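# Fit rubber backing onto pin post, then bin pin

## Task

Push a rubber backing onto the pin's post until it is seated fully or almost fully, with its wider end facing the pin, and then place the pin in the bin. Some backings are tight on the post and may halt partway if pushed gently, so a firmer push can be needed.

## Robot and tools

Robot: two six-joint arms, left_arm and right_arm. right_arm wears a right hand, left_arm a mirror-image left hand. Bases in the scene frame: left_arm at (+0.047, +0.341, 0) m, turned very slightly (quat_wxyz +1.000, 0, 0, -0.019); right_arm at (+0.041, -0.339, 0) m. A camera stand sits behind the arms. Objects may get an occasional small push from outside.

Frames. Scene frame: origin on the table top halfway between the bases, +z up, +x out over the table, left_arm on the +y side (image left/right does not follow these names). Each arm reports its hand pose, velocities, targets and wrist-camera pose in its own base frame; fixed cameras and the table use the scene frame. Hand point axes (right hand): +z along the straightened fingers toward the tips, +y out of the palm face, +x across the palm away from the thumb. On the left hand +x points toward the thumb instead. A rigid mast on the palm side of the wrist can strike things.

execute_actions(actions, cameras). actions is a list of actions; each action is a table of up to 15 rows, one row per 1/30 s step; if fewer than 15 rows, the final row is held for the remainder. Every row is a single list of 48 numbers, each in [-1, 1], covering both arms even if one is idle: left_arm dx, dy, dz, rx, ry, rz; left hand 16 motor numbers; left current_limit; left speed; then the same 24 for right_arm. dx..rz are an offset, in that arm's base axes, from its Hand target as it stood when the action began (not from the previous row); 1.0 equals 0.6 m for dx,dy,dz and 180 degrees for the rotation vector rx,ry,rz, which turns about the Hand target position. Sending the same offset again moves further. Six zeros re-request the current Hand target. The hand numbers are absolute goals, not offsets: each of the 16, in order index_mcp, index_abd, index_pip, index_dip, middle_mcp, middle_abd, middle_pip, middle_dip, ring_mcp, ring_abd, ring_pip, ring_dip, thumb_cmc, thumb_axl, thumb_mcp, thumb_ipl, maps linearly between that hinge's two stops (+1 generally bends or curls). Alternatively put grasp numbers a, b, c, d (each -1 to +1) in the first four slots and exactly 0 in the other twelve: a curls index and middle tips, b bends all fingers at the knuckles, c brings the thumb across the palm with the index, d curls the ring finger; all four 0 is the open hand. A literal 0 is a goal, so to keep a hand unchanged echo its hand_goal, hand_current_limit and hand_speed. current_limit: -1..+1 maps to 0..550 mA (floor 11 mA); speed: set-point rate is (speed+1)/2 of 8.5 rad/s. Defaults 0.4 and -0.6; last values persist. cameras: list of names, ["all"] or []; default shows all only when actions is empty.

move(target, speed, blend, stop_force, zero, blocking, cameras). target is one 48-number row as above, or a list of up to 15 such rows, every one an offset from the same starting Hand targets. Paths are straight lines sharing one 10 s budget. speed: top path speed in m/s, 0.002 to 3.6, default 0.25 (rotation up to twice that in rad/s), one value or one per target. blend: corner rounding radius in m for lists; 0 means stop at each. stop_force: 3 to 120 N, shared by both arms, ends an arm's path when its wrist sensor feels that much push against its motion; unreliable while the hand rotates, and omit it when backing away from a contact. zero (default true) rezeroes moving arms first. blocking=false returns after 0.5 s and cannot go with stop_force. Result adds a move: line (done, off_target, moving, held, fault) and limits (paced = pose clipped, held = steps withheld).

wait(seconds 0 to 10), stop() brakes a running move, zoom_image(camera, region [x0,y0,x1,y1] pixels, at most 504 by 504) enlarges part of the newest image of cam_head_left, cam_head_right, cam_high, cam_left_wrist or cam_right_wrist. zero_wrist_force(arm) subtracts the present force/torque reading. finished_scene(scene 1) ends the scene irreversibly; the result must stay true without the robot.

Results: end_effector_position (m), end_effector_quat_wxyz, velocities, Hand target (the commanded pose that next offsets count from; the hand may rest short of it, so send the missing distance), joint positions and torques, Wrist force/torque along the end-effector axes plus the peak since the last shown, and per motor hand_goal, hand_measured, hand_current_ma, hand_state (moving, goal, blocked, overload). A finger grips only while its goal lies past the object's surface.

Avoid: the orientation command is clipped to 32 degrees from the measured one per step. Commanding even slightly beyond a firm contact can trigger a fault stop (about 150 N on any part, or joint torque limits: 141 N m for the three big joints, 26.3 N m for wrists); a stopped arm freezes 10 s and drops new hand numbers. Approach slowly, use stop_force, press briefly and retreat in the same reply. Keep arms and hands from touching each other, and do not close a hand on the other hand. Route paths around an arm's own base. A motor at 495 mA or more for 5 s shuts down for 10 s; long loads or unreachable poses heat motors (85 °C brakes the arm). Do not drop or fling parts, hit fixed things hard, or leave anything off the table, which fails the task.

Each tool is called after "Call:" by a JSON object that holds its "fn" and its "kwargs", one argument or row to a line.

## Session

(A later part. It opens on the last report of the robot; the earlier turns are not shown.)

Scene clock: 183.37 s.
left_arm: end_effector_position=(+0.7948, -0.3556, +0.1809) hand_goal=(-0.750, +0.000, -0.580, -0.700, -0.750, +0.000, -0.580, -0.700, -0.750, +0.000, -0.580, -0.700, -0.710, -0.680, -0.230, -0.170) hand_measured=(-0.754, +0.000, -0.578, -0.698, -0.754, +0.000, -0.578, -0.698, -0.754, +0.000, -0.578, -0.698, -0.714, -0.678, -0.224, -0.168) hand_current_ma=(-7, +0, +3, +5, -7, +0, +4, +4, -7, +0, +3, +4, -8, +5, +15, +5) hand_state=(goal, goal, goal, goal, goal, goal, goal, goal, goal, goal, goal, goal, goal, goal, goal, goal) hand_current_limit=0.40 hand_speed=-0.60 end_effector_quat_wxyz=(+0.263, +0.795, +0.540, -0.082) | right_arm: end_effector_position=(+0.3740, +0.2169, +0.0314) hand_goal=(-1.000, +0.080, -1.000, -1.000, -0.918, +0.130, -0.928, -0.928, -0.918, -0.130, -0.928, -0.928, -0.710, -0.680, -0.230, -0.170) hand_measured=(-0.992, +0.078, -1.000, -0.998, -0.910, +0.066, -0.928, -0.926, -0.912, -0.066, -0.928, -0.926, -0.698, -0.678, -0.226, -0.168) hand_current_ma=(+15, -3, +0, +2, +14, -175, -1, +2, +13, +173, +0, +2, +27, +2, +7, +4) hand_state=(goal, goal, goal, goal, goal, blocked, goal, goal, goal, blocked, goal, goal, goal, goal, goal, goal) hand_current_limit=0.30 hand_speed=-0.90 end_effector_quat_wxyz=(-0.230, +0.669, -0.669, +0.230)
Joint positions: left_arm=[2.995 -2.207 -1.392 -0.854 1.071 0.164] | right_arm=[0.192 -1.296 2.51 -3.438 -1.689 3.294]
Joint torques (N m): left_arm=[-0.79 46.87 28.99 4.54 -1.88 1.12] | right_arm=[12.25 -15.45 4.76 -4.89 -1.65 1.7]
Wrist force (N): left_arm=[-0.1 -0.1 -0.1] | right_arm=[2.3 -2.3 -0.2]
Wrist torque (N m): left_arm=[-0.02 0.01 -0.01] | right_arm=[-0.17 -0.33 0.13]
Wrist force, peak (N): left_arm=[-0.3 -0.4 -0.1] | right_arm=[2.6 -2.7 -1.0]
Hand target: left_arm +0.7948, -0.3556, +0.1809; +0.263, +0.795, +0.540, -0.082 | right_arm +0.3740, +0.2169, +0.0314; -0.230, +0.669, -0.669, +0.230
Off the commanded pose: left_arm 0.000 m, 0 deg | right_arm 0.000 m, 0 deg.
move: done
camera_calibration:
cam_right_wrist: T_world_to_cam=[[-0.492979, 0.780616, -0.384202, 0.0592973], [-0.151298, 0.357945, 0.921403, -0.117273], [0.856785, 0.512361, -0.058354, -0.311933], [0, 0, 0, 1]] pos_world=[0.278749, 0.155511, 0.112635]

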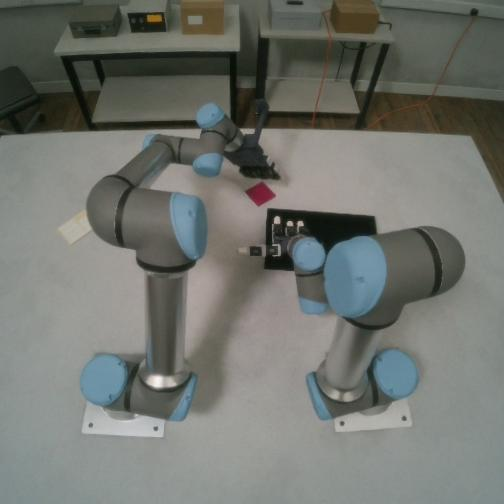

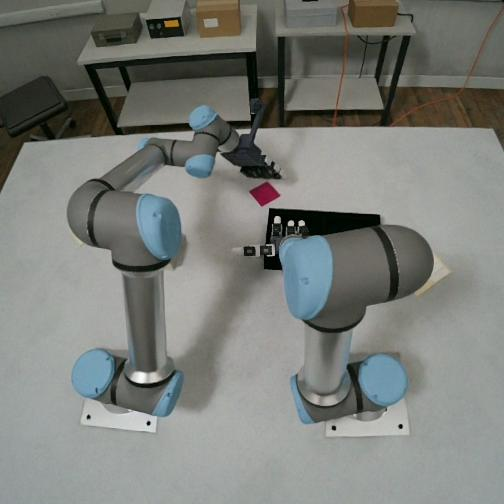

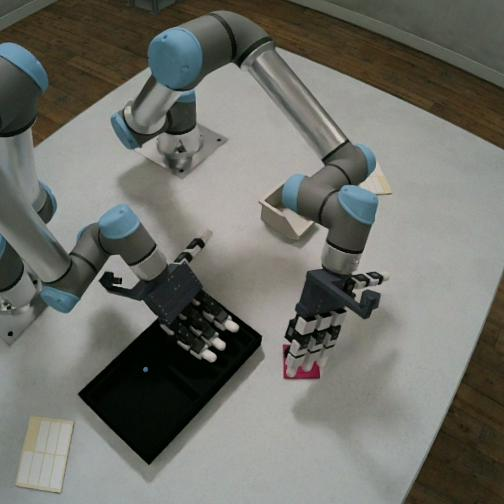

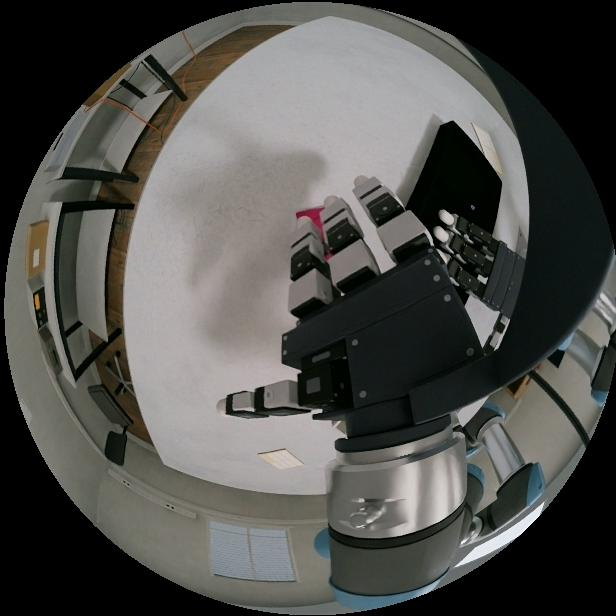

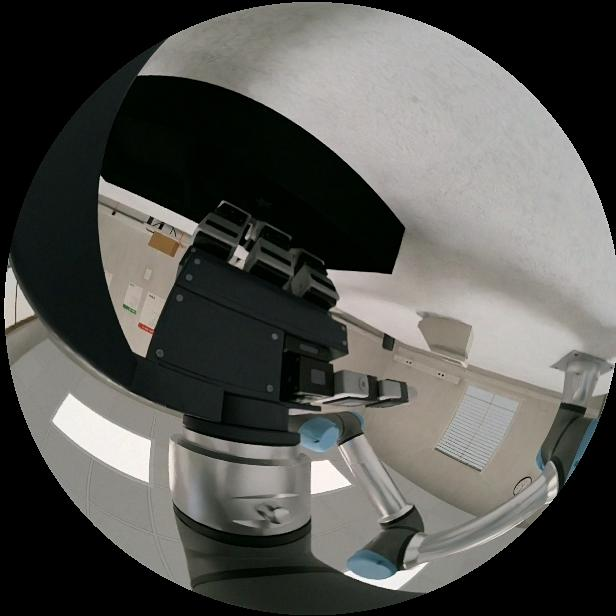

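Call:
{"fn": "move", "kwargs": {
  "target": [0,0,0,0,0,0,0,0,0,0,0,0,0,0,0,0,0,0,0,0,0,0,0.4,-0.6,0.011,-0.0012,-0.0267,0,0,0,-1,0.08,-1,-1,-0.918,0.13,-0.927,-0.928,-0.918,-0.13,-0.927,-0.928,-0.71,-0.68,-0.23,-0.17,0.3,-0.9],
  "speed": 0.04,
  "cameras": ["cam_high","cam_right_wrist"]
}}

Call:
{"fn": "zoom_image", "kwargs": {
  "camera": "cam_high",
  "region": [190, 325, 230, 365]
}}

Call:
{"fn": "zoom_image", "kwargs": {
  "camera": "cam_right_wrist",
  "region": [235, 185, 285, 235]
}}

Scene clock: 186.70 s.
left_arm: end_effector_position=(+0.7948, -0.3556, +0.1809) hand_goal=(-0.750, +0.000, -0.580, -0.700, -0.750, +0.000, -0.580, -0.700, -0.750, +0.000, -0.580, -0.700, -0.710, -0.680, -0.230, -0.170) hand_measured=(-0.754, +0.000, -0.578, -0.698, -0.754, +0.000, -0.578, -0.698, -0.754, +0.000, -0.578, -0.698, -0.714, -0.678, -0.224, -0.168) hand_current_ma=(-7, +0, +3, +5, -7, +0, +4, +4, -7, +0, +3, +4, -8, +5, +15, +5) hand_state=(goal, goal, goal, goal, goal, goal, goal, goal, goal, goal, goal, goal, goal, goal, goal, goal) hand_current_limit=0.40 hand_speed=-0.60 end_effector_quat_wxyz=(+0.263, +0.795, +0.540, -0.082) | right_arm: end_effector_position=(+0.3806, +0.2162, +0.0154) hand_goal=(-1.000, +0.080, -1.000, -1.000, -0.918, +0.130, -0.928, -0.928, -0.918, -0.130, -0.928, -0.928, -0.710, -0.680, -0.230, -0.170) hand_measured=(-0.992, +0.078, -1.000, -0.998, -0.910, +0.066, -0.928, -0.926, -0.912, -0.066, -0.928, -0.926, -0.698, -0.678, -0.226, -0.168) hand_current_ma=(+15, -3, +0, +2, +14, -175, -1, +2, +13, +173, +0, +2, +27, +2, +7, +4) hand_state=(goal, goal, goal, goal, goal, blocked, goal, goal, goal, blocked, goal, goal, goal, goal, goal, goal) hand_current_limit=0.30 hand_speed=-0.90 end_effector_quat_wxyz=(-0.230, +0.669, -0.669, +0.230)
Joint positions: left_arm=[2.995 -2.207 -1.392 -0.854 1.071 0.164] | right_arm=[0.187 -1.229 2.501 -3.497 -1.685 3.289]
Joint torques (N m): left_arm=[-0.22 46.66 28.63 4.43 -1.83 1.17] | right_arm=[-11.33 -16.24 -21.56 -4.96 0.83 -1.24]
Wrist force (N): left_arm=[0.1 -0.1 0.0] | right_arm=[2.4 -2.2 -0.1]
Wrist torque (N m): left_arm=[-0.02 -0.01 0.01] | right_arm=[-0.15 -0.36 0.24]
Wrist force, peak (N): left_arm=[0.0 -0.4 -0.3] | right_arm=[2.6 -2.5 -0.5]
Hand target: left_arm +0.7948, -0.3556, +0.1809; +0.263, +0.795, +0.540, -0.082 | right_arm +0.3806, +0.2162, +0.0154; -0.230, +0.669, -0.669, +0.230
Off the commanded pose: left_arm 0.000 m, 0 deg | right_arm 0.000 m, 0 deg.
move: done
camera_calibration:
cam_right_wrist: T_world_to_cam=[[-0.492979, 0.780616, -0.384202, 0.0569502], [-0.151298, 0.357945, 0.921403, -0.101281], [0.856785, 0.512361, -0.058354, -0.318163], [0, 0, 0, 1]] pos_world=[0.285349, 0.154811, 0.096635]
Images, in order (width x height): cam_high 504x504, cam_right_wrist 616x616.

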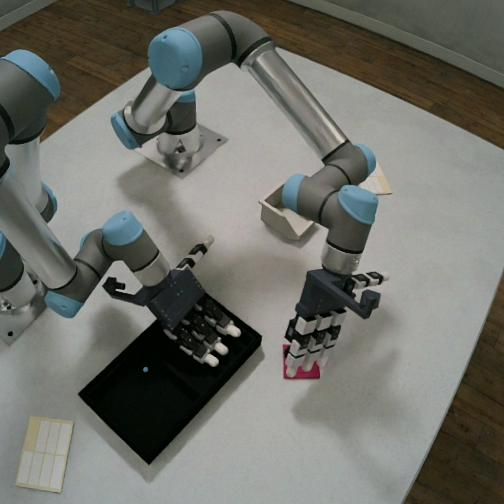

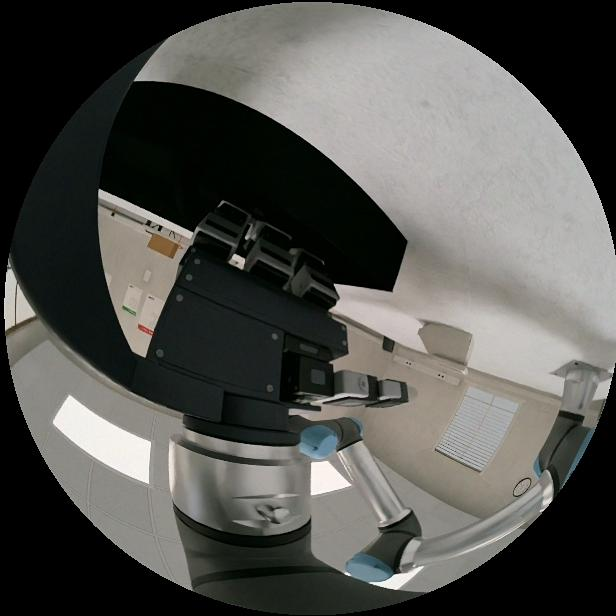

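Scaled by 12.600 from the camera's 504x504 image, which has a finer 720x720 frame.

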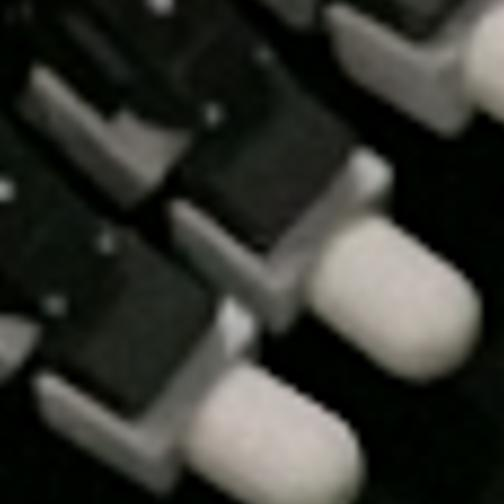

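Scaled by 10.080 from the camera's 616x616 image, which has a finer 880x880 frame.

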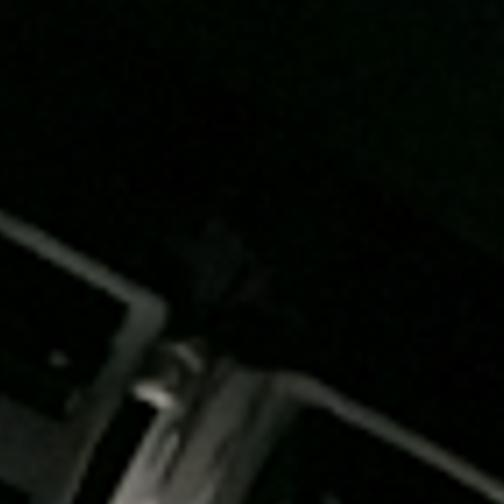

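Call:
{"fn": "move", "kwargs": {
  "target": [0,0,0,0,0,0,0,0,0,0,0,0,0,0,0,0,0,0,0,0,0,0,0.4,-0.6,0,0,0.0267,0,0,0,-1,0.08,-1,-1,-0.918,0.13,-0.927,-0.928,-0.918,-0.13,-0.927,-0.928,-0.71,-0.68,-0.23,-0.17,0.3,-0.9],
  "speed": 0.04,
  "cameras": ["cam_high","cam_right_wrist"]
}}

Call:
{"fn": "zoom_image", "kwargs": {
  "camera": "cam_right_wrist",
  "region": [242, 185, 282, 225]
}}

Call:
{"fn": "zoom_image", "kwargs": {
  "camera": "cam_high",
  "region": [195, 330, 225, 360]
}}

Scene clock: 188.83 s.
left_arm: end_effector_position=(+0.7948, -0.3556, +0.1809) hand_goal=(-0.750, +0.000, -0.580, -0.700, -0.750, +0.000, -0.580, -0.700, -0.750, +0.000, -0.580, -0.700, -0.710, -0.680, -0.230, -0.170) hand_measured=(-0.754, +0.000, -0.578, -0.698, -0.754, +0.000, -0.578, -0.698, -0.754, +0.000, -0.578, -0.698, -0.714, -0.678, -0.224, -0.168) hand_current_ma=(-7, +0, +3, +5, -7, +0, +4, +4, -7, +0, +3, +4, -8, +5, +15, +5) hand_state=(goal, goal, goal, goal, goal, goal, goal, goal, goal, goal, goal, goal, goal, goal, goal, goal) hand_current_limit=0.40 hand_speed=-0.60 end_effector_quat_wxyz=(+0.263, +0.795, +0.540, -0.082) | right_arm: end_effector_position=(+0.3806, +0.2162, +0.0313) hand_goal=(-1.000, +0.080, -1.000, -1.000, -0.918, +0.130, -0.928, -0.928, -0.918, -0.130, -0.928, -0.928, -0.710, -0.680, -0.230, -0.170) hand_measured=(-0.992, +0.078, -1.000, -0.998, -0.910, +0.066, -0.928, -0.926, -0.910, -0.066, -0.928, -0.926, -0.698, -0.678, -0.226, -0.168) hand_current_ma=(+15, -3, +0, +2, +14, -175, +0, +2, +13, +173, +0, +2, +27, +2, +7, +4) hand_state=(goal, goal, goal, goal, goal, blocked, goal, goal, goal, blocked, goal, goal, goal, goal, goal, goal) hand_current_limit=0.30 hand_speed=-0.90 end_effector_quat_wxyz=(-0.230, +0.669, -0.669, +0.230)
Joint positions: left_arm=[2.995 -2.207 -1.392 -0.854 1.071 0.164] | right_arm=[0.187 -1.288 2.496 -3.433 -1.685 3.289]
Joint torques (N m): left_arm=[-1.15 47.01 28.52 4.49 -1.88 1.1] | right_arm=[-8.9 -29.64 -23.65 -0.68 0.64 -1.24]
Wrist force (N): left_arm=[-0.2 -0.3 -0.2] | right_arm=[2.1 -2.2 -0.4]
Wrist torque (N m): left_arm=[-0.03 0.03 -0.01] | right_arm=[-0.13 -0.29 0.22]
Wrist force, peak (N): left_arm=[-0.3 -0.3 -0.2] | right_arm=[2.4 -2.7 -0.5]
Hand target: left_arm +0.7948, -0.3556, +0.1809; +0.263, +0.795, +0.540, -0.082 | right_arm +0.3806, +0.2162, +0.0314; -0.230, +0.669, -0.669, +0.230
Off the commanded pose: left_arm 0.000 m, 0 deg | right_arm 0.000 m, 0 deg.
move: done
camera_calibration:
cam_right_wrist: T_world_to_cam=[[-0.492972, 0.780598, -0.384246, 0.0630648], [-0.151322, 0.357984, 0.921385, -0.115928], [0.856785, 0.512361, -0.0583544, -0.317235], [0, 0, 0, 1]] pos_world=[0.285349, 0.154811, 0.112535]
Images, in order (width x height): cam_high 504x504, cam_right_wrist 616x616.

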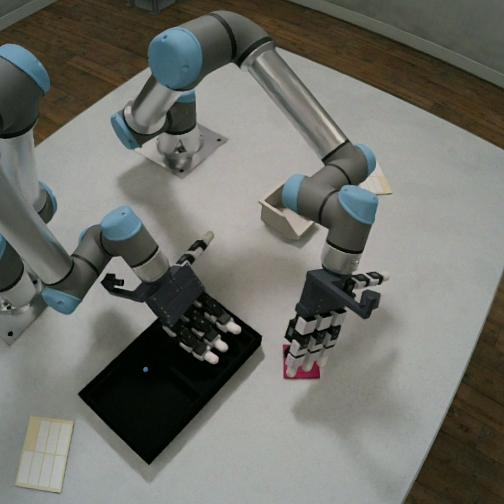

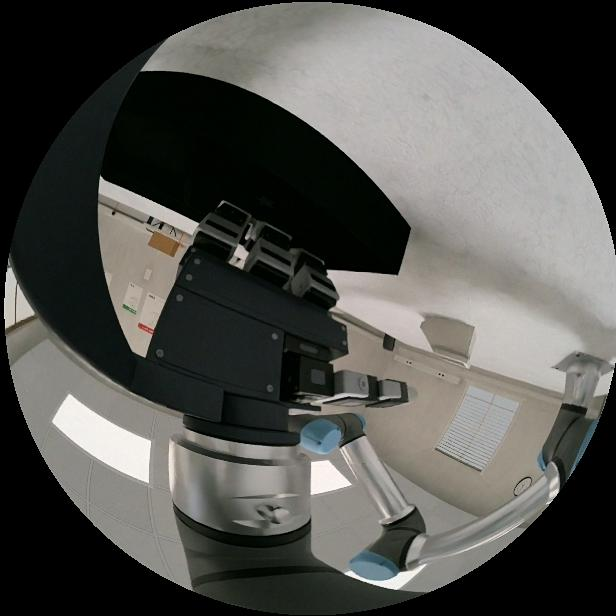

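Scaled by 12.600 from the camera's 616x616 image, which has a finer 880x880 frame.

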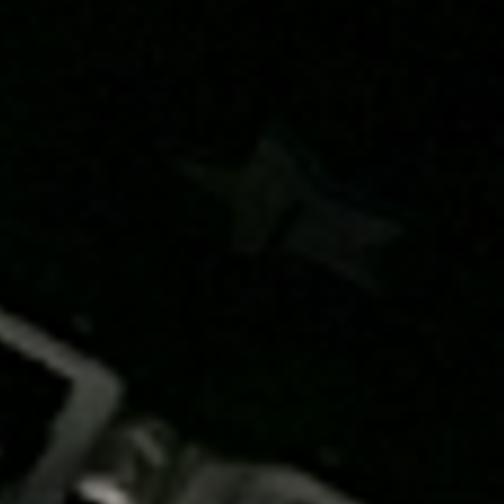

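Scaled by 16.800 from the camera's 504x504 image, which has a finer 720x720 frame.

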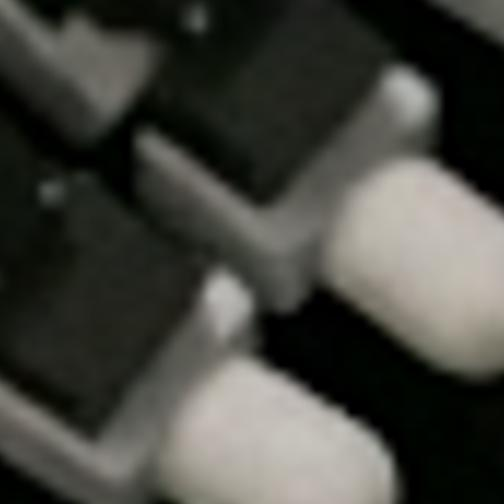

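Call:
{"fn": "move", "kwargs": {
  "target": [0,0,0,0,0,0,0,0,0,0,0,0,0,0,0,0,0,0,0,0,0,0,0.4,-0.6,0.002,0.0005,-0.0325,0,0,0,-1,0.08,-1,-1,-0.918,0.13,-0.927,-0.928,-0.918,-0.13,-0.927,-0.928,-0.71,-0.68,-0.23,-0.17,0.3,-0.9],
  "speed": 0.04
}}

Call:
{"fn": "move", "kwargs": {
  "target": [0,0,0,0,0,0,0,0,0,0,0,0,0,0,0,0,0,0,0,0,0,0,0.4,-0.6,0,0,-0.015,0,0,0,-1,0.08,-1,-1,-0.918,0.13,-0.927,-0.928,-0.918,-0.13,-0.927,-0.928,-0.71,-0.68,-0.23,-0.17,0.3,-0.9],
  "speed": 0.005,
  "stop_force": 3,
  "cameras": ["cam_high","cam_right_wrist"]
}}

Call:
{"fn": "zoom_image", "kwargs": {
  "camera": "cam_right_wrist",
  "region": [235, 195, 275, 235]
}}

Call:
{"fn": "zoom_image", "kwargs": {
  "camera": "cam_high",
  "region": [195, 330, 225, 360]
}}

Scene clock: 190.87 s.
left_arm: end_effector_position=(+0.7948, -0.3556, +0.1809) hand_goal=(-0.750, +0.000, -0.580, -0.700, -0.750, +0.000, -0.580, -0.700, -0.750, +0.000, -0.580, -0.700, -0.710, -0.680, -0.230, -0.170) hand_measured=(-0.754, +0.000, -0.578, -0.698, -0.754, +0.000, -0.578, -0.698, -0.754, +0.000, -0.578, -0.698, -0.714, -0.678, -0.224, -0.168) hand_current_ma=(-7, +0, +3, +5, -7, +0, +4, +4, -7, +0, +3, +4, -8, +5, +15, +5) hand_state=(goal, goal, goal, goal, goal, goal, goal, goal, goal, goal, goal, goal, goal, goal, goal, goal) hand_current_limit=0.40 hand_speed=-0.60 end_effector_quat_wxyz=(+0.263, +0.795, +0.540, -0.082) | right_arm: end_effector_position=(+0.3818, +0.2165, +0.0119) hand_goal=(-1.000, +0.080, -1.000, -1.000, -0.918, +0.130, -0.928, -0.928, -0.918, -0.130, -0.928, -0.928, -0.710, -0.680, -0.230, -0.170) hand_measured=(-0.992, +0.078, -1.000, -0.998, -0.910, +0.066, -0.928, -0.926, -0.910, -0.066, -0.928, -0.926, -0.698, -0.678, -0.226, -0.168) hand_current_ma=(+15, -3, +0, +2, +14, -175, +0, +2, +13, +173, +0, +2, +27, +2, +7, +4) hand_state=(goal, goal, goal, goal, goal, blocked, goal, goal, goal, blocked, goal, goal, goal, goal, goal, goal) hand_current_limit=0.30 hand_speed=-0.90 end_effector_quat_wxyz=(-0.230, +0.669, -0.669, +0.230)
Joint positions: left_arm=[2.995 -2.207 -1.392 -0.854 1.071 0.164] | right_arm=[0.187 -1.214 2.499 -3.509 -1.686 3.289]
Joint torques (N m): left_arm=[-0.9 47.1 28.23 4.46 -1.99 1.18] | right_arm=[13.32 -16.29 5.3 -5 -1.36 1.52]
Wrist force (N): left_arm=[0.0 -0.3 0.0] | right_arm=[2.3 -2.4 -0.5]
Wrist torque (N m): left_arm=[-0.04 0.00 0.00] | right_arm=[-0.13 -0.34 0.23]
Wrist force, peak (N): left_arm=[-0.3 -0.3 -0.3] | right_arm=[2.6 -2.4 -0.6]
Hand target: left_arm +0.7948, -0.3556, +0.1809; +0.263, +0.795, +0.540, -0.082 | right_arm +0.3818, +0.2165, +0.0119; -0.230, +0.669, -0.669, +0.230
Off the commanded pose: left_arm 0.000 m, 0 deg | right_arm 0.000 m, 0 deg.
move: done

Scene clock: 192.40 s.
left_arm: end_effector_position=(+0.7948, -0.3556, +0.1809) hand_goal=(-0.750, +0.000, -0.580, -0.700, -0.750, +0.000, -0.580, -0.700, -0.750, +0.000, -0.580, -0.700, -0.710, -0.680, -0.230, -0.170) hand_measured=(-0.754, +0.000, -0.578, -0.698, -0.754, +0.000, -0.578, -0.698, -0.754, +0.000, -0.578, -0.698, -0.714, -0.678, -0.224, -0.168) hand_current_ma=(-7, +0, +3, +5, -7, +0, +4, +4, -7, +0, +3, +4, -8, +5, +15, +5) hand_state=(goal, goal, goal, goal, goal, goal, goal, goal, goal, goal, goal, goal, goal, goal, goal, goal) hand_current_limit=0.40 hand_speed=-0.60 end_effector_quat_wxyz=(+0.263, +0.795, +0.540, -0.082) | right_arm: end_effector_position=(+0.3818, +0.2165, +0.0093) hand_goal=(-1.000, +0.080, -1.000, -1.000, -0.918, +0.130, -0.928, -0.928, -0.918, -0.130, -0.928, -0.928, -0.710, -0.680, -0.230, -0.170) hand_measured=(-0.992, +0.078, -1.000, -0.998, -0.922, +0.066, -0.932, -0.926, -0.922, -0.066, -0.932, -0.926, -0.698, -0.678, -0.226, -0.168) hand_current_ma=(+15, -3, +0, +2, -6, -171, -7, +2, -5, +173, -5, +2, +27, +2, +7, +4) hand_state=(goal, goal, goal, goal, goal, blocked, goal, goal, goal, blocked, goal, goal, goal, goal, goal, goal) hand_current_limit=0.30 hand_speed=-0.90 end_effector_quat_wxyz=(-0.230, +0.669, -0.669, +0.230)
Joint positions: left_arm=[2.995 -2.207 -1.392 -0.854 1.071 0.164] | right_arm=[0.187 -1.204 2.499 -3.52 -1.686 3.289]
Joint torques (N m): left_arm=[-0.83 46.86 28.69 4.4 -1.78 1.19] | right_arm=[12.86 -31.26 -4.74 -0.75 -0.94 1.61]
Wrist force (N): left_arm=[0.0 -0.4 -0.1] | right_arm=[2.5 -2.8 -2.0]
Wrist torque (N m): left_arm=[-0.05 0.00 0.01] | right_arm=[0.11 -0.23 0.21]
Wrist force, peak (N): left_arm=[-0.3 -0.4 0.0] | right_arm=[2.6 -3.5 -3.6]
Hand target: left_arm +0.7948, -0.3556, +0.1809; +0.263, +0.795, +0.540, -0.082 | right_arm +0.3818, +0.2165, +0.0093; -0.230, +0.669, -0.669, +0.230 (not the last commanded pose)
Off the commanded pose: left_arm 0.000 m, 0 deg | right_arm 0.006 m, 0 deg.
move: contact (right_arm)
camera_calibration:
cam_right_wrist: T_world_to_cam=[[-0.492979, 0.780616, -0.384202, 0.0549639], [-0.151298, 0.357945, 0.921403, -0.0955864], [0.856785, 0.512361, -0.058354, -0.319701], [0, 0, 0, 1]] pos_world=[0.286549, 0.155111, 0.090535]
Images, in order (width x height): cam_high 504x504, cam_right_wrist 616x616.

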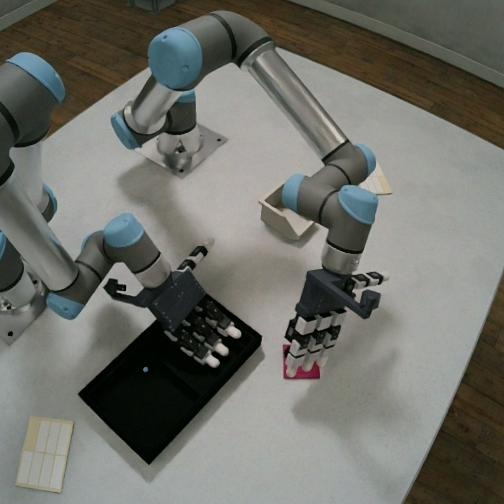

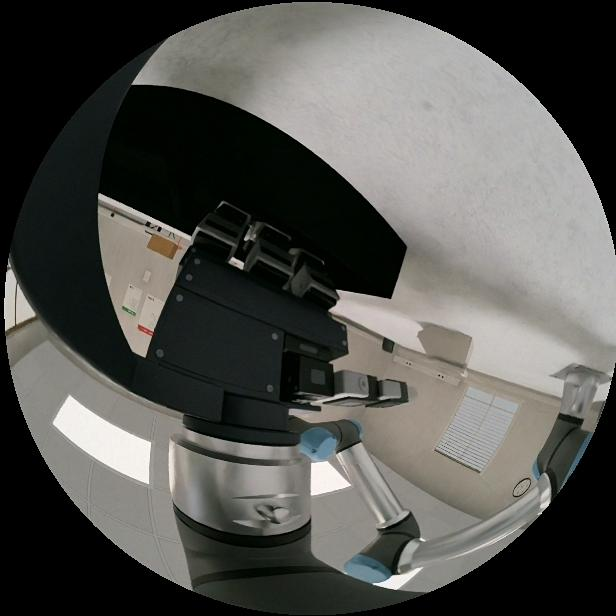

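Scaled by 12.600 from the camera's 616x616 image, which has a finer 880x880 frame.

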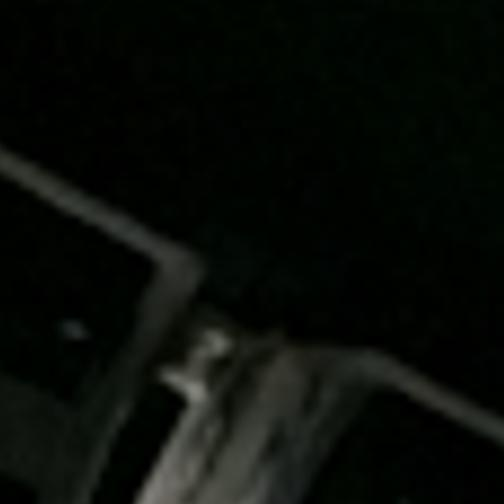

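Scaled by 16.800 from the camera's 504x504 image, which has a finer 720x720 frame.

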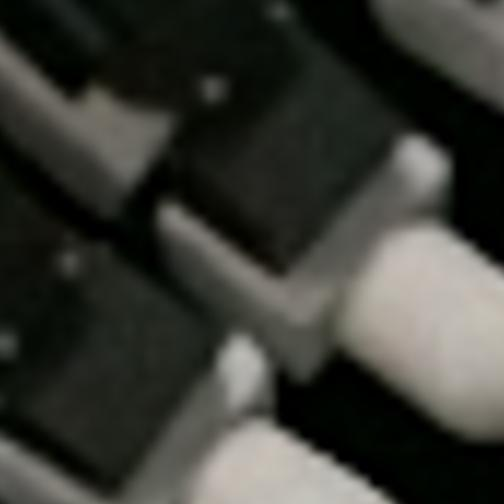

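Call:
{"fn": "execute_actions", "kwargs": {
  "actions": [],
  "cameras": ["all"]
}}

Call:
{"fn": "zoom_image", "kwargs": {
  "camera": "cam_left_wrist",
  "region": [400, 180, 500, 280]
}}

Call:
{"fn": "zoom_image", "kwargs": {
  "camera": "cam_head_left",
  "region": [250, 190, 330, 270]
}}

Call:
{"fn": "zoom_image", "kwargs": {
  "camera": "cam_right_wrist",
  "region": [242, 202, 268, 228]
}}

Scene clock: 192.93 s.
left_arm: end_effector_position=(+0.7948, -0.3556, +0.1809) hand_goal=(-0.750, +0.000, -0.580, -0.700, -0.750, +0.000, -0.580, -0.700, -0.750, +0.000, -0.580, -0.700, -0.710, -0.680, -0.230, -0.170) hand_measured=(-0.754, +0.000, -0.578, -0.698, -0.754, +0.000, -0.578, -0.698, -0.754, +0.000, -0.578, -0.698, -0.714, -0.678, -0.224, -0.168) hand_current_ma=(-7, +0, +3, +5, -7, +0, +4, +4, -7, +0, +3, +4, -8, +5, +15, +5) hand_state=(goal, goal, goal, goal, goal, goal, goal, goal, goal, goal, goal, goal, goal, goal, goal, goal) hand_current_limit=0.40 hand_speed=-0.60 end_effector_quat_wxyz=(+0.263, +0.795, +0.540, -0.082) | right_arm: end_effector_position=(+0.3818, +0.2165, +0.0093) hand_goal=(-1.000, +0.080, -1.000, -1.000, -0.918, +0.130, -0.928, -0.928, -0.918, -0.130, -0.928, -0.928, -0.710, -0.680, -0.230, -0.170) hand_measured=(-0.992, +0.078, -1.000, -0.998, -0.922, +0.066, -0.932, -0.926, -0.922, -0.066, -0.932, -0.926, -0.698, -0.678, -0.226, -0.168) hand_current_ma=(+15, -3, +0, +2, -6, -171, -7, +2, -5, +173, -5, +2, +27, +2, +7, +4) hand_state=(goal, goal, goal, goal, goal, blocked, goal, goal, goal, blocked, goal, goal, goal, goal, goal, goal) hand_current_limit=0.30 hand_speed=-0.90 end_effector_quat_wxyz=(-0.230, +0.669, -0.669, +0.230)
Joint positions: left_arm=[2.995 -2.207 -1.392 -0.854 1.071 0.164] | right_arm=[0.187 -1.204 2.499 -3.52 -1.686 3.289]
Joint velocities: within noise
Joint torques (N m): left_arm=[-0.99 47.09 29.19 4.43 -1.98 1.25] | right_arm=[10.66 -31.66 -10.41 -0.85 -0.91 1.72]
Motor temperatures (°C): left_arm=[27 27 34 42 41 39] | right_arm=[38 33 37 39 41 41]
Wrist force (N): left_arm=[0.0 -0.2 0.2] | right_arm=[2.3 -3.0 -2.4]
Wrist torque (N m): left_arm=[-0.05 0.02 0.00] | right_arm=[0.10 -0.22 0.20]
Wrist force, peak (N): left_arm=[-0.2 -0.4 0.0] | right_arm=[2.6 -3.2 -2.5]
Hand target: left_arm +0.7948, -0.3556, +0.1809; +0.263, +0.795, +0.540, -0.082 | right_arm +0.3818, +0.2165, +0.0093; -0.230, +0.669, -0.669, +0.230 (not the last commanded pose)
Off the commanded pose: left_arm 0.000 m, 0 deg | right_arm 0.006 m, 0 deg.
camera_calibration:
cam_right_wrist: T_world_to_cam=[[-0.492979, 0.780616, -0.384202, 0.0549639], [-0.151298, 0.357945, 0.921403, -0.0955864], [0.856785, 0.512361, -0.058354, -0.319701], [0, 0, 0, 1]] pos_world=[0.286549, 0.155111, 0.090535]

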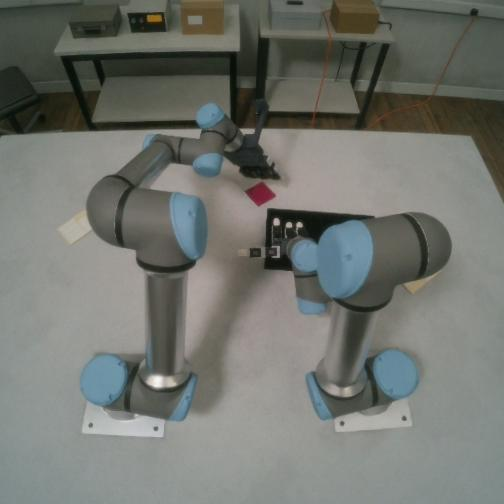

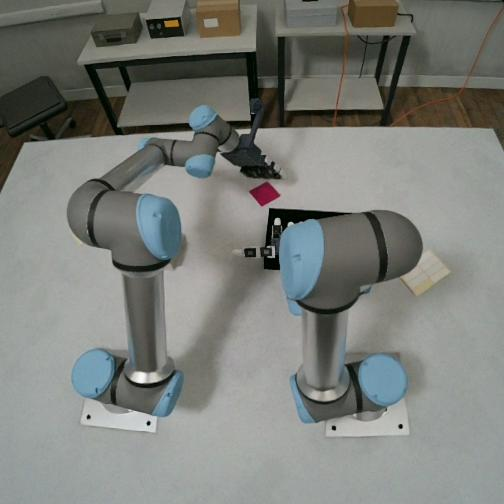

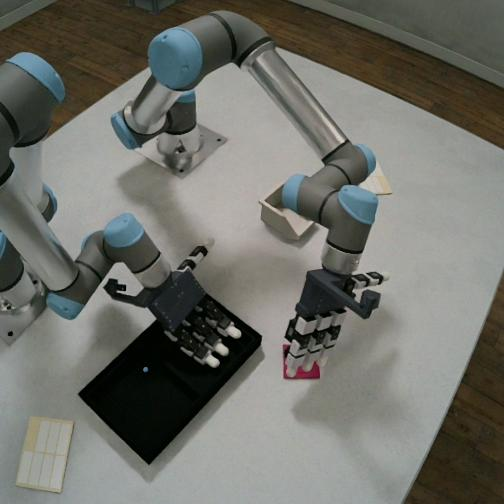

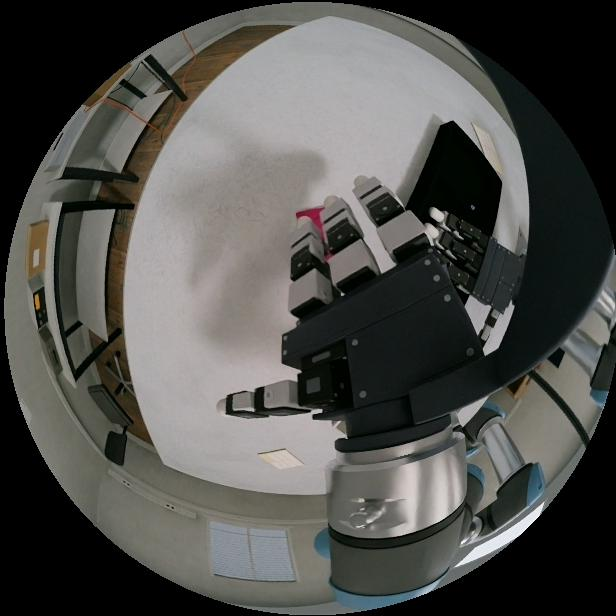

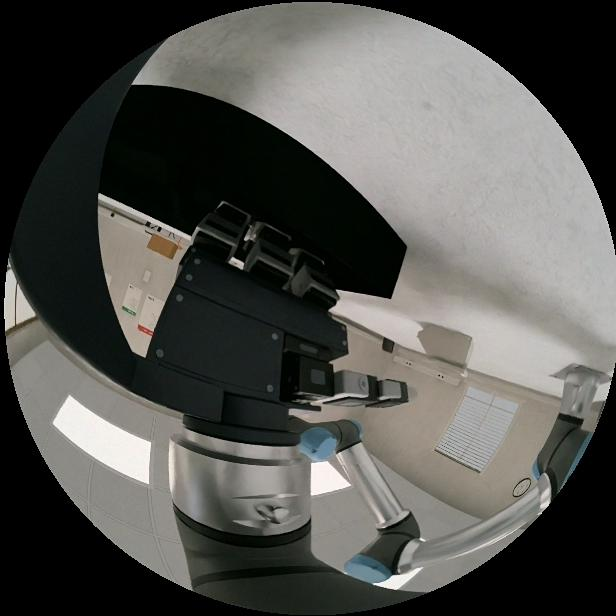

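Scaled by 5.040 from the camera's 616x616 image, which has a finer 880x880 frame.

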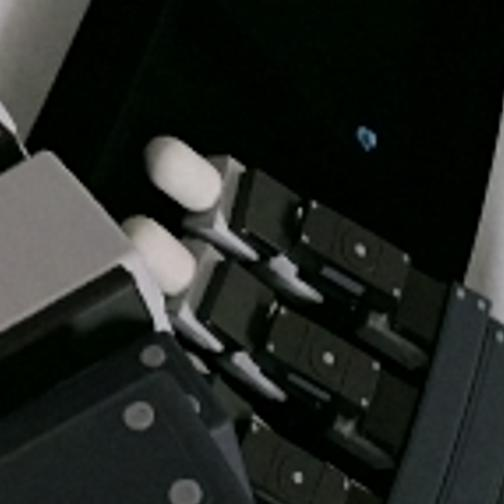

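Scaled by 6.300 from the camera's 504x504 image, which has a finer 720x720 frame.

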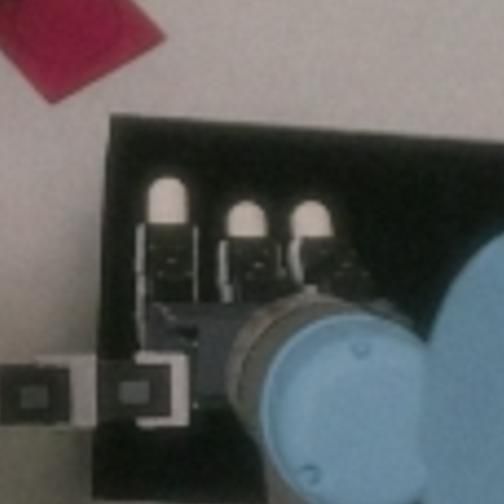

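Scaled by 19.385 from the camera's 616x616 image, which has a finer 880x880 frame.

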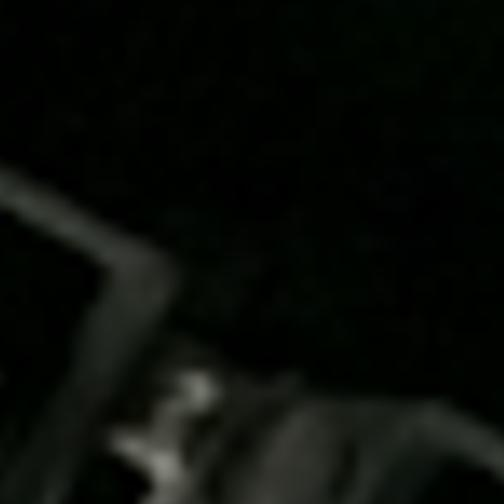

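Call:
{"fn": "execute_actions", "kwargs": {
  "actions": [],
  "cameras": ["cam_high", "cam_right_wrist"]
}}

Call:
{"fn": "zoom_image", "kwargs": {
  "camera": "cam_right_wrist",
  "region": [222, 185, 282, 245]
}}

Call:
{"fn": "zoom_image", "kwargs": {
  "camera": "cam_high",
  "region": [215, 195, 275, 255]
}}

Scene clock: 193.80 s.
left_arm: end_effector_position=(+0.7948, -0.3556, +0.1809) hand_goal=(-0.750, +0.000, -0.580, -0.700, -0.750, +0.000, -0.580, -0.700, -0.750, +0.000, -0.580, -0.700, -0.710, -0.680, -0.230, -0.170) hand_measured=(-0.754, +0.000, -0.578, -0.698, -0.754, +0.000, -0.578, -0.698, -0.754, +0.000, -0.578, -0.698, -0.714, -0.678, -0.224, -0.168) hand_current_ma=(-7, +0, +3, +5, -7, +0, +4, +4, -7, +0, +3, +4, -8, +5, +15, +5) hand_state=(goal, goal, goal, goal, goal, goal, goal, goal, goal, goal, goal, goal, goal, goal, goal, goal) hand_current_limit=0.40 hand_speed=-0.60 end_effector_quat_wxyz=(+0.263, +0.795, +0.540, -0.082) | right_arm: end_effector_position=(+0.3818, +0.2165, +0.0093) hand_goal=(-1.000, +0.080, -1.000, -1.000, -0.918, +0.130, -0.928, -0.928, -0.918, -0.130, -0.928, -0.928, -0.710, -0.680, -0.230, -0.170) hand_measured=(-0.992, +0.078, -1.000, -0.998, -0.922, +0.066, -0.932, -0.926, -0.922, -0.066, -0.932, -0.926, -0.698, -0.678, -0.226, -0.168) hand_current_ma=(+15, -3, +0, +2, -6, -171, -7, +2, -5, +173, -5, +2, +27, +2, +7, +4) hand_state=(goal, goal, goal, goal, goal, blocked, goal, goal, goal, blocked, goal, goal, goal, goal, goal, goal) hand_current_limit=0.30 hand_speed=-0.90 end_effector_quat_wxyz=(-0.230, +0.669, -0.669, +0.230)
Joint positions: left_arm=[2.995 -2.207 -1.392 -0.854 1.071 0.164] | right_arm=[0.187 -1.204 2.499 -3.52 -1.686 3.289]
Joint velocities: within noise
Joint torques (N m): left_arm=[-0.5 46.84 28.88 4.48 -1.81 1.19] | right_arm=[10.34 -31.45 -16.87 -0.48 -0.53 1.68]
Motor temperatures (°C): left_arm=[27 27 34 42 41 39] | right_arm=[38 33 37 39 41 41]
Wrist force (N): left_arm=[0.0 -0.3 0.0] | right_arm=[2.7 -3.0 -2.3]
Wrist torque (N m): left_arm=[-0.05 0.01 0.00] | right_arm=[0.09 -0.27 0.24]
Wrist force, peak (N): left_arm=[-0.2 -0.5 0.0] | right_arm=[2.6 -3.0 -2.6]
Hand target: left_arm +0.7948, -0.3556, +0.1809; +0.263, +0.795, +0.540, -0.082 | right_arm +0.3818, +0.2165, +0.0093; -0.230, +0.669, -0.669, +0.230 (not the last commanded pose)
Off the commanded pose: left_arm 0.000 m, 0 deg | right_arm 0.006 m, 0 deg.
camera_calibration:
cam_right_wrist: T_world_to_cam=[[-0.492979, 0.780616, -0.384202, 0.0549639], [-0.151298, 0.357945, 0.921403, -0.0955864], [0.856785, 0.512361, -0.058354, -0.319701], [0, 0, 0, 1]] pos_world=[0.286549, 0.155111, 0.090535]
Images, in order (width x height): cam_high 504x504, cam_right_wrist 616x616.

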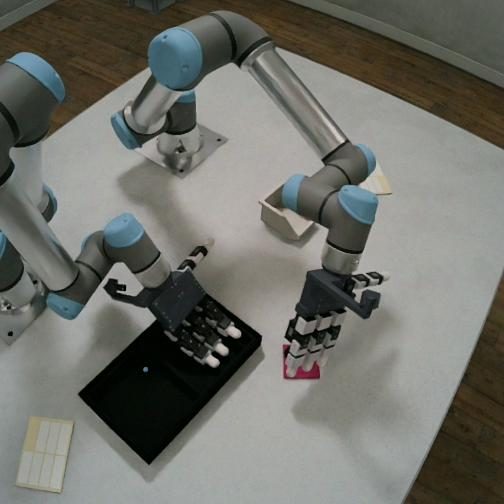

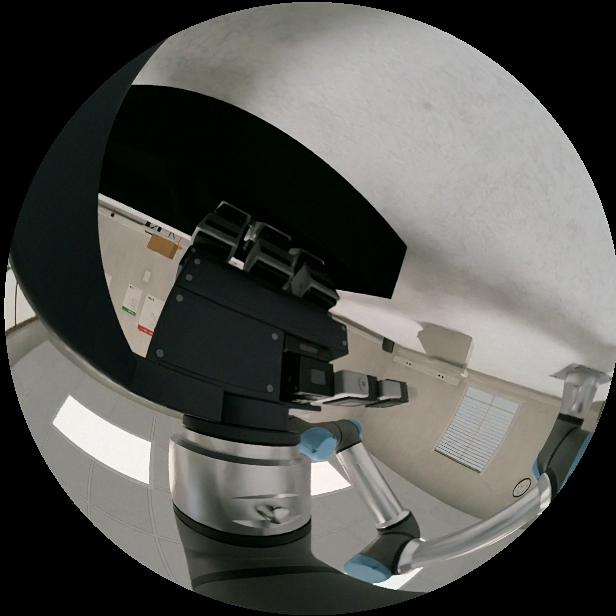

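Scaled by 8.400 from the camera's 616x616 image, which has a finer 880x880 frame.

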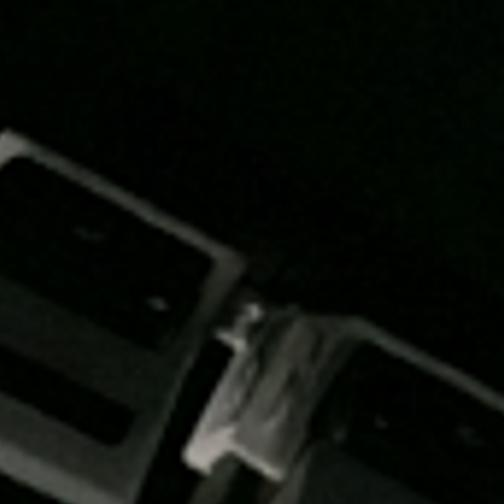

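Scaled by 8.400 from the camera's 504x504 image, which has a finer 720x720 frame.

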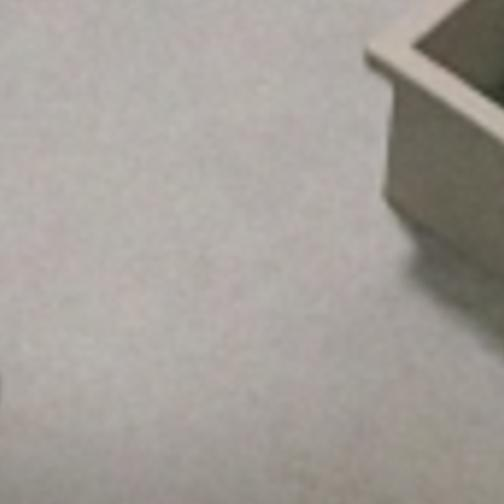

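Call:
{"fn": "move", "kwargs": {
  "target": [0,0,0,0,0,0,0,0,0,0,0,0,0,0,0,0,0,0,0,0,0,0,0.4,-0.6,0,0,0.005,0,0,0,-1,0.08,-1,-1,-0.918,0.13,-0.927,-0.928,-0.918,-0.13,-0.927,-0.928,-0.71,-0.68,-0.23,-0.17,0.3,-0.9],
  "speed": 0.01
}}

Scene clock: 195.07 s.
left_arm: end_effector_position=(+0.7948, -0.3556, +0.1809) hand_goal=(-0.750, +0.000, -0.580, -0.700, -0.750, +0.000, -0.580, -0.700, -0.750, +0.000, -0.580, -0.700, -0.710, -0.680, -0.230, -0.170) hand_measured=(-0.754, +0.000, -0.578, -0.698, -0.754, +0.000, -0.578, -0.698, -0.754, +0.000, -0.578, -0.698, -0.714, -0.678, -0.224, -0.168) hand_current_ma=(-7, +0, +3, +5, -7, +0, +4, +4, -7, +0, +3, +4, -8, +5, +15, +5) hand_state=(goal, goal, goal, goal, goal, goal, goal, goal, goal, goal, goal, goal, goal, goal, goal, goal) hand_current_limit=0.40 hand_speed=-0.60 end_effector_quat_wxyz=(+0.263, +0.795, +0.540, -0.082) | right_arm: end_effector_position=(+0.3818, +0.2165, +0.0122) hand_goal=(-1.000, +0.080, -1.000, -1.000, -0.918, +0.130, -0.928, -0.928, -0.918, -0.130, -0.928, -0.928, -0.710, -0.680, -0.230, -0.170) hand_measured=(-0.992, +0.078, -1.000, -0.998, -0.912, +0.066, -0.928, -0.926, -0.912, -0.066, -0.928, -0.926, -0.698, -0.678, -0.226, -0.168) hand_current_ma=(+15, -3, +0, +2, +12, -171, -1, +2, +12, +173, +0, +2, +27, +2, +7, +4) hand_state=(goal, goal, goal, goal, goal, blocked, goal, goal, goal, blocked, goal, goal, goal, goal, goal, goal) hand_current_limit=0.30 hand_speed=-0.90 end_effector_quat_wxyz=(-0.230, +0.669, -0.669, +0.230)
Joint positions: left_arm=[2.995 -2.207 -1.392 -0.854 1.071 0.164] | right_arm=[0.187 -1.215 2.499 -3.508 -1.686 3.289]
Joint torques (N m): left_arm=[-0.71 46.95 28.67 4.49 -1.85 1.14] | right_arm=[9.06 -32.1 -21.98 -1.35 -0.01 1.63]
Wrist force (N): left_arm=[-0.1 -0.3 -0.1] | right_arm=[2.1 -2.2 -0.3]
Wrist torque (N m): left_arm=[-0.03 0.02 0.00] | right_arm=[-0.13 -0.31 0.21]
Wrist force, peak (N): left_arm=[-0.3 -0.3 0.1] | right_arm=[2.5 -3.3 -2.4]
Hand target: left_arm +0.7948, -0.3556, +0.1809; +0.263, +0.795, +0.540, -0.082 | right_arm +0.3818, +0.2165, +0.0123; -0.230, +0.669, -0.669, +0.230
Off the commanded pose: left_arm 0.000 m, 0 deg | right_arm 0.000 m, 0 deg.
move: done


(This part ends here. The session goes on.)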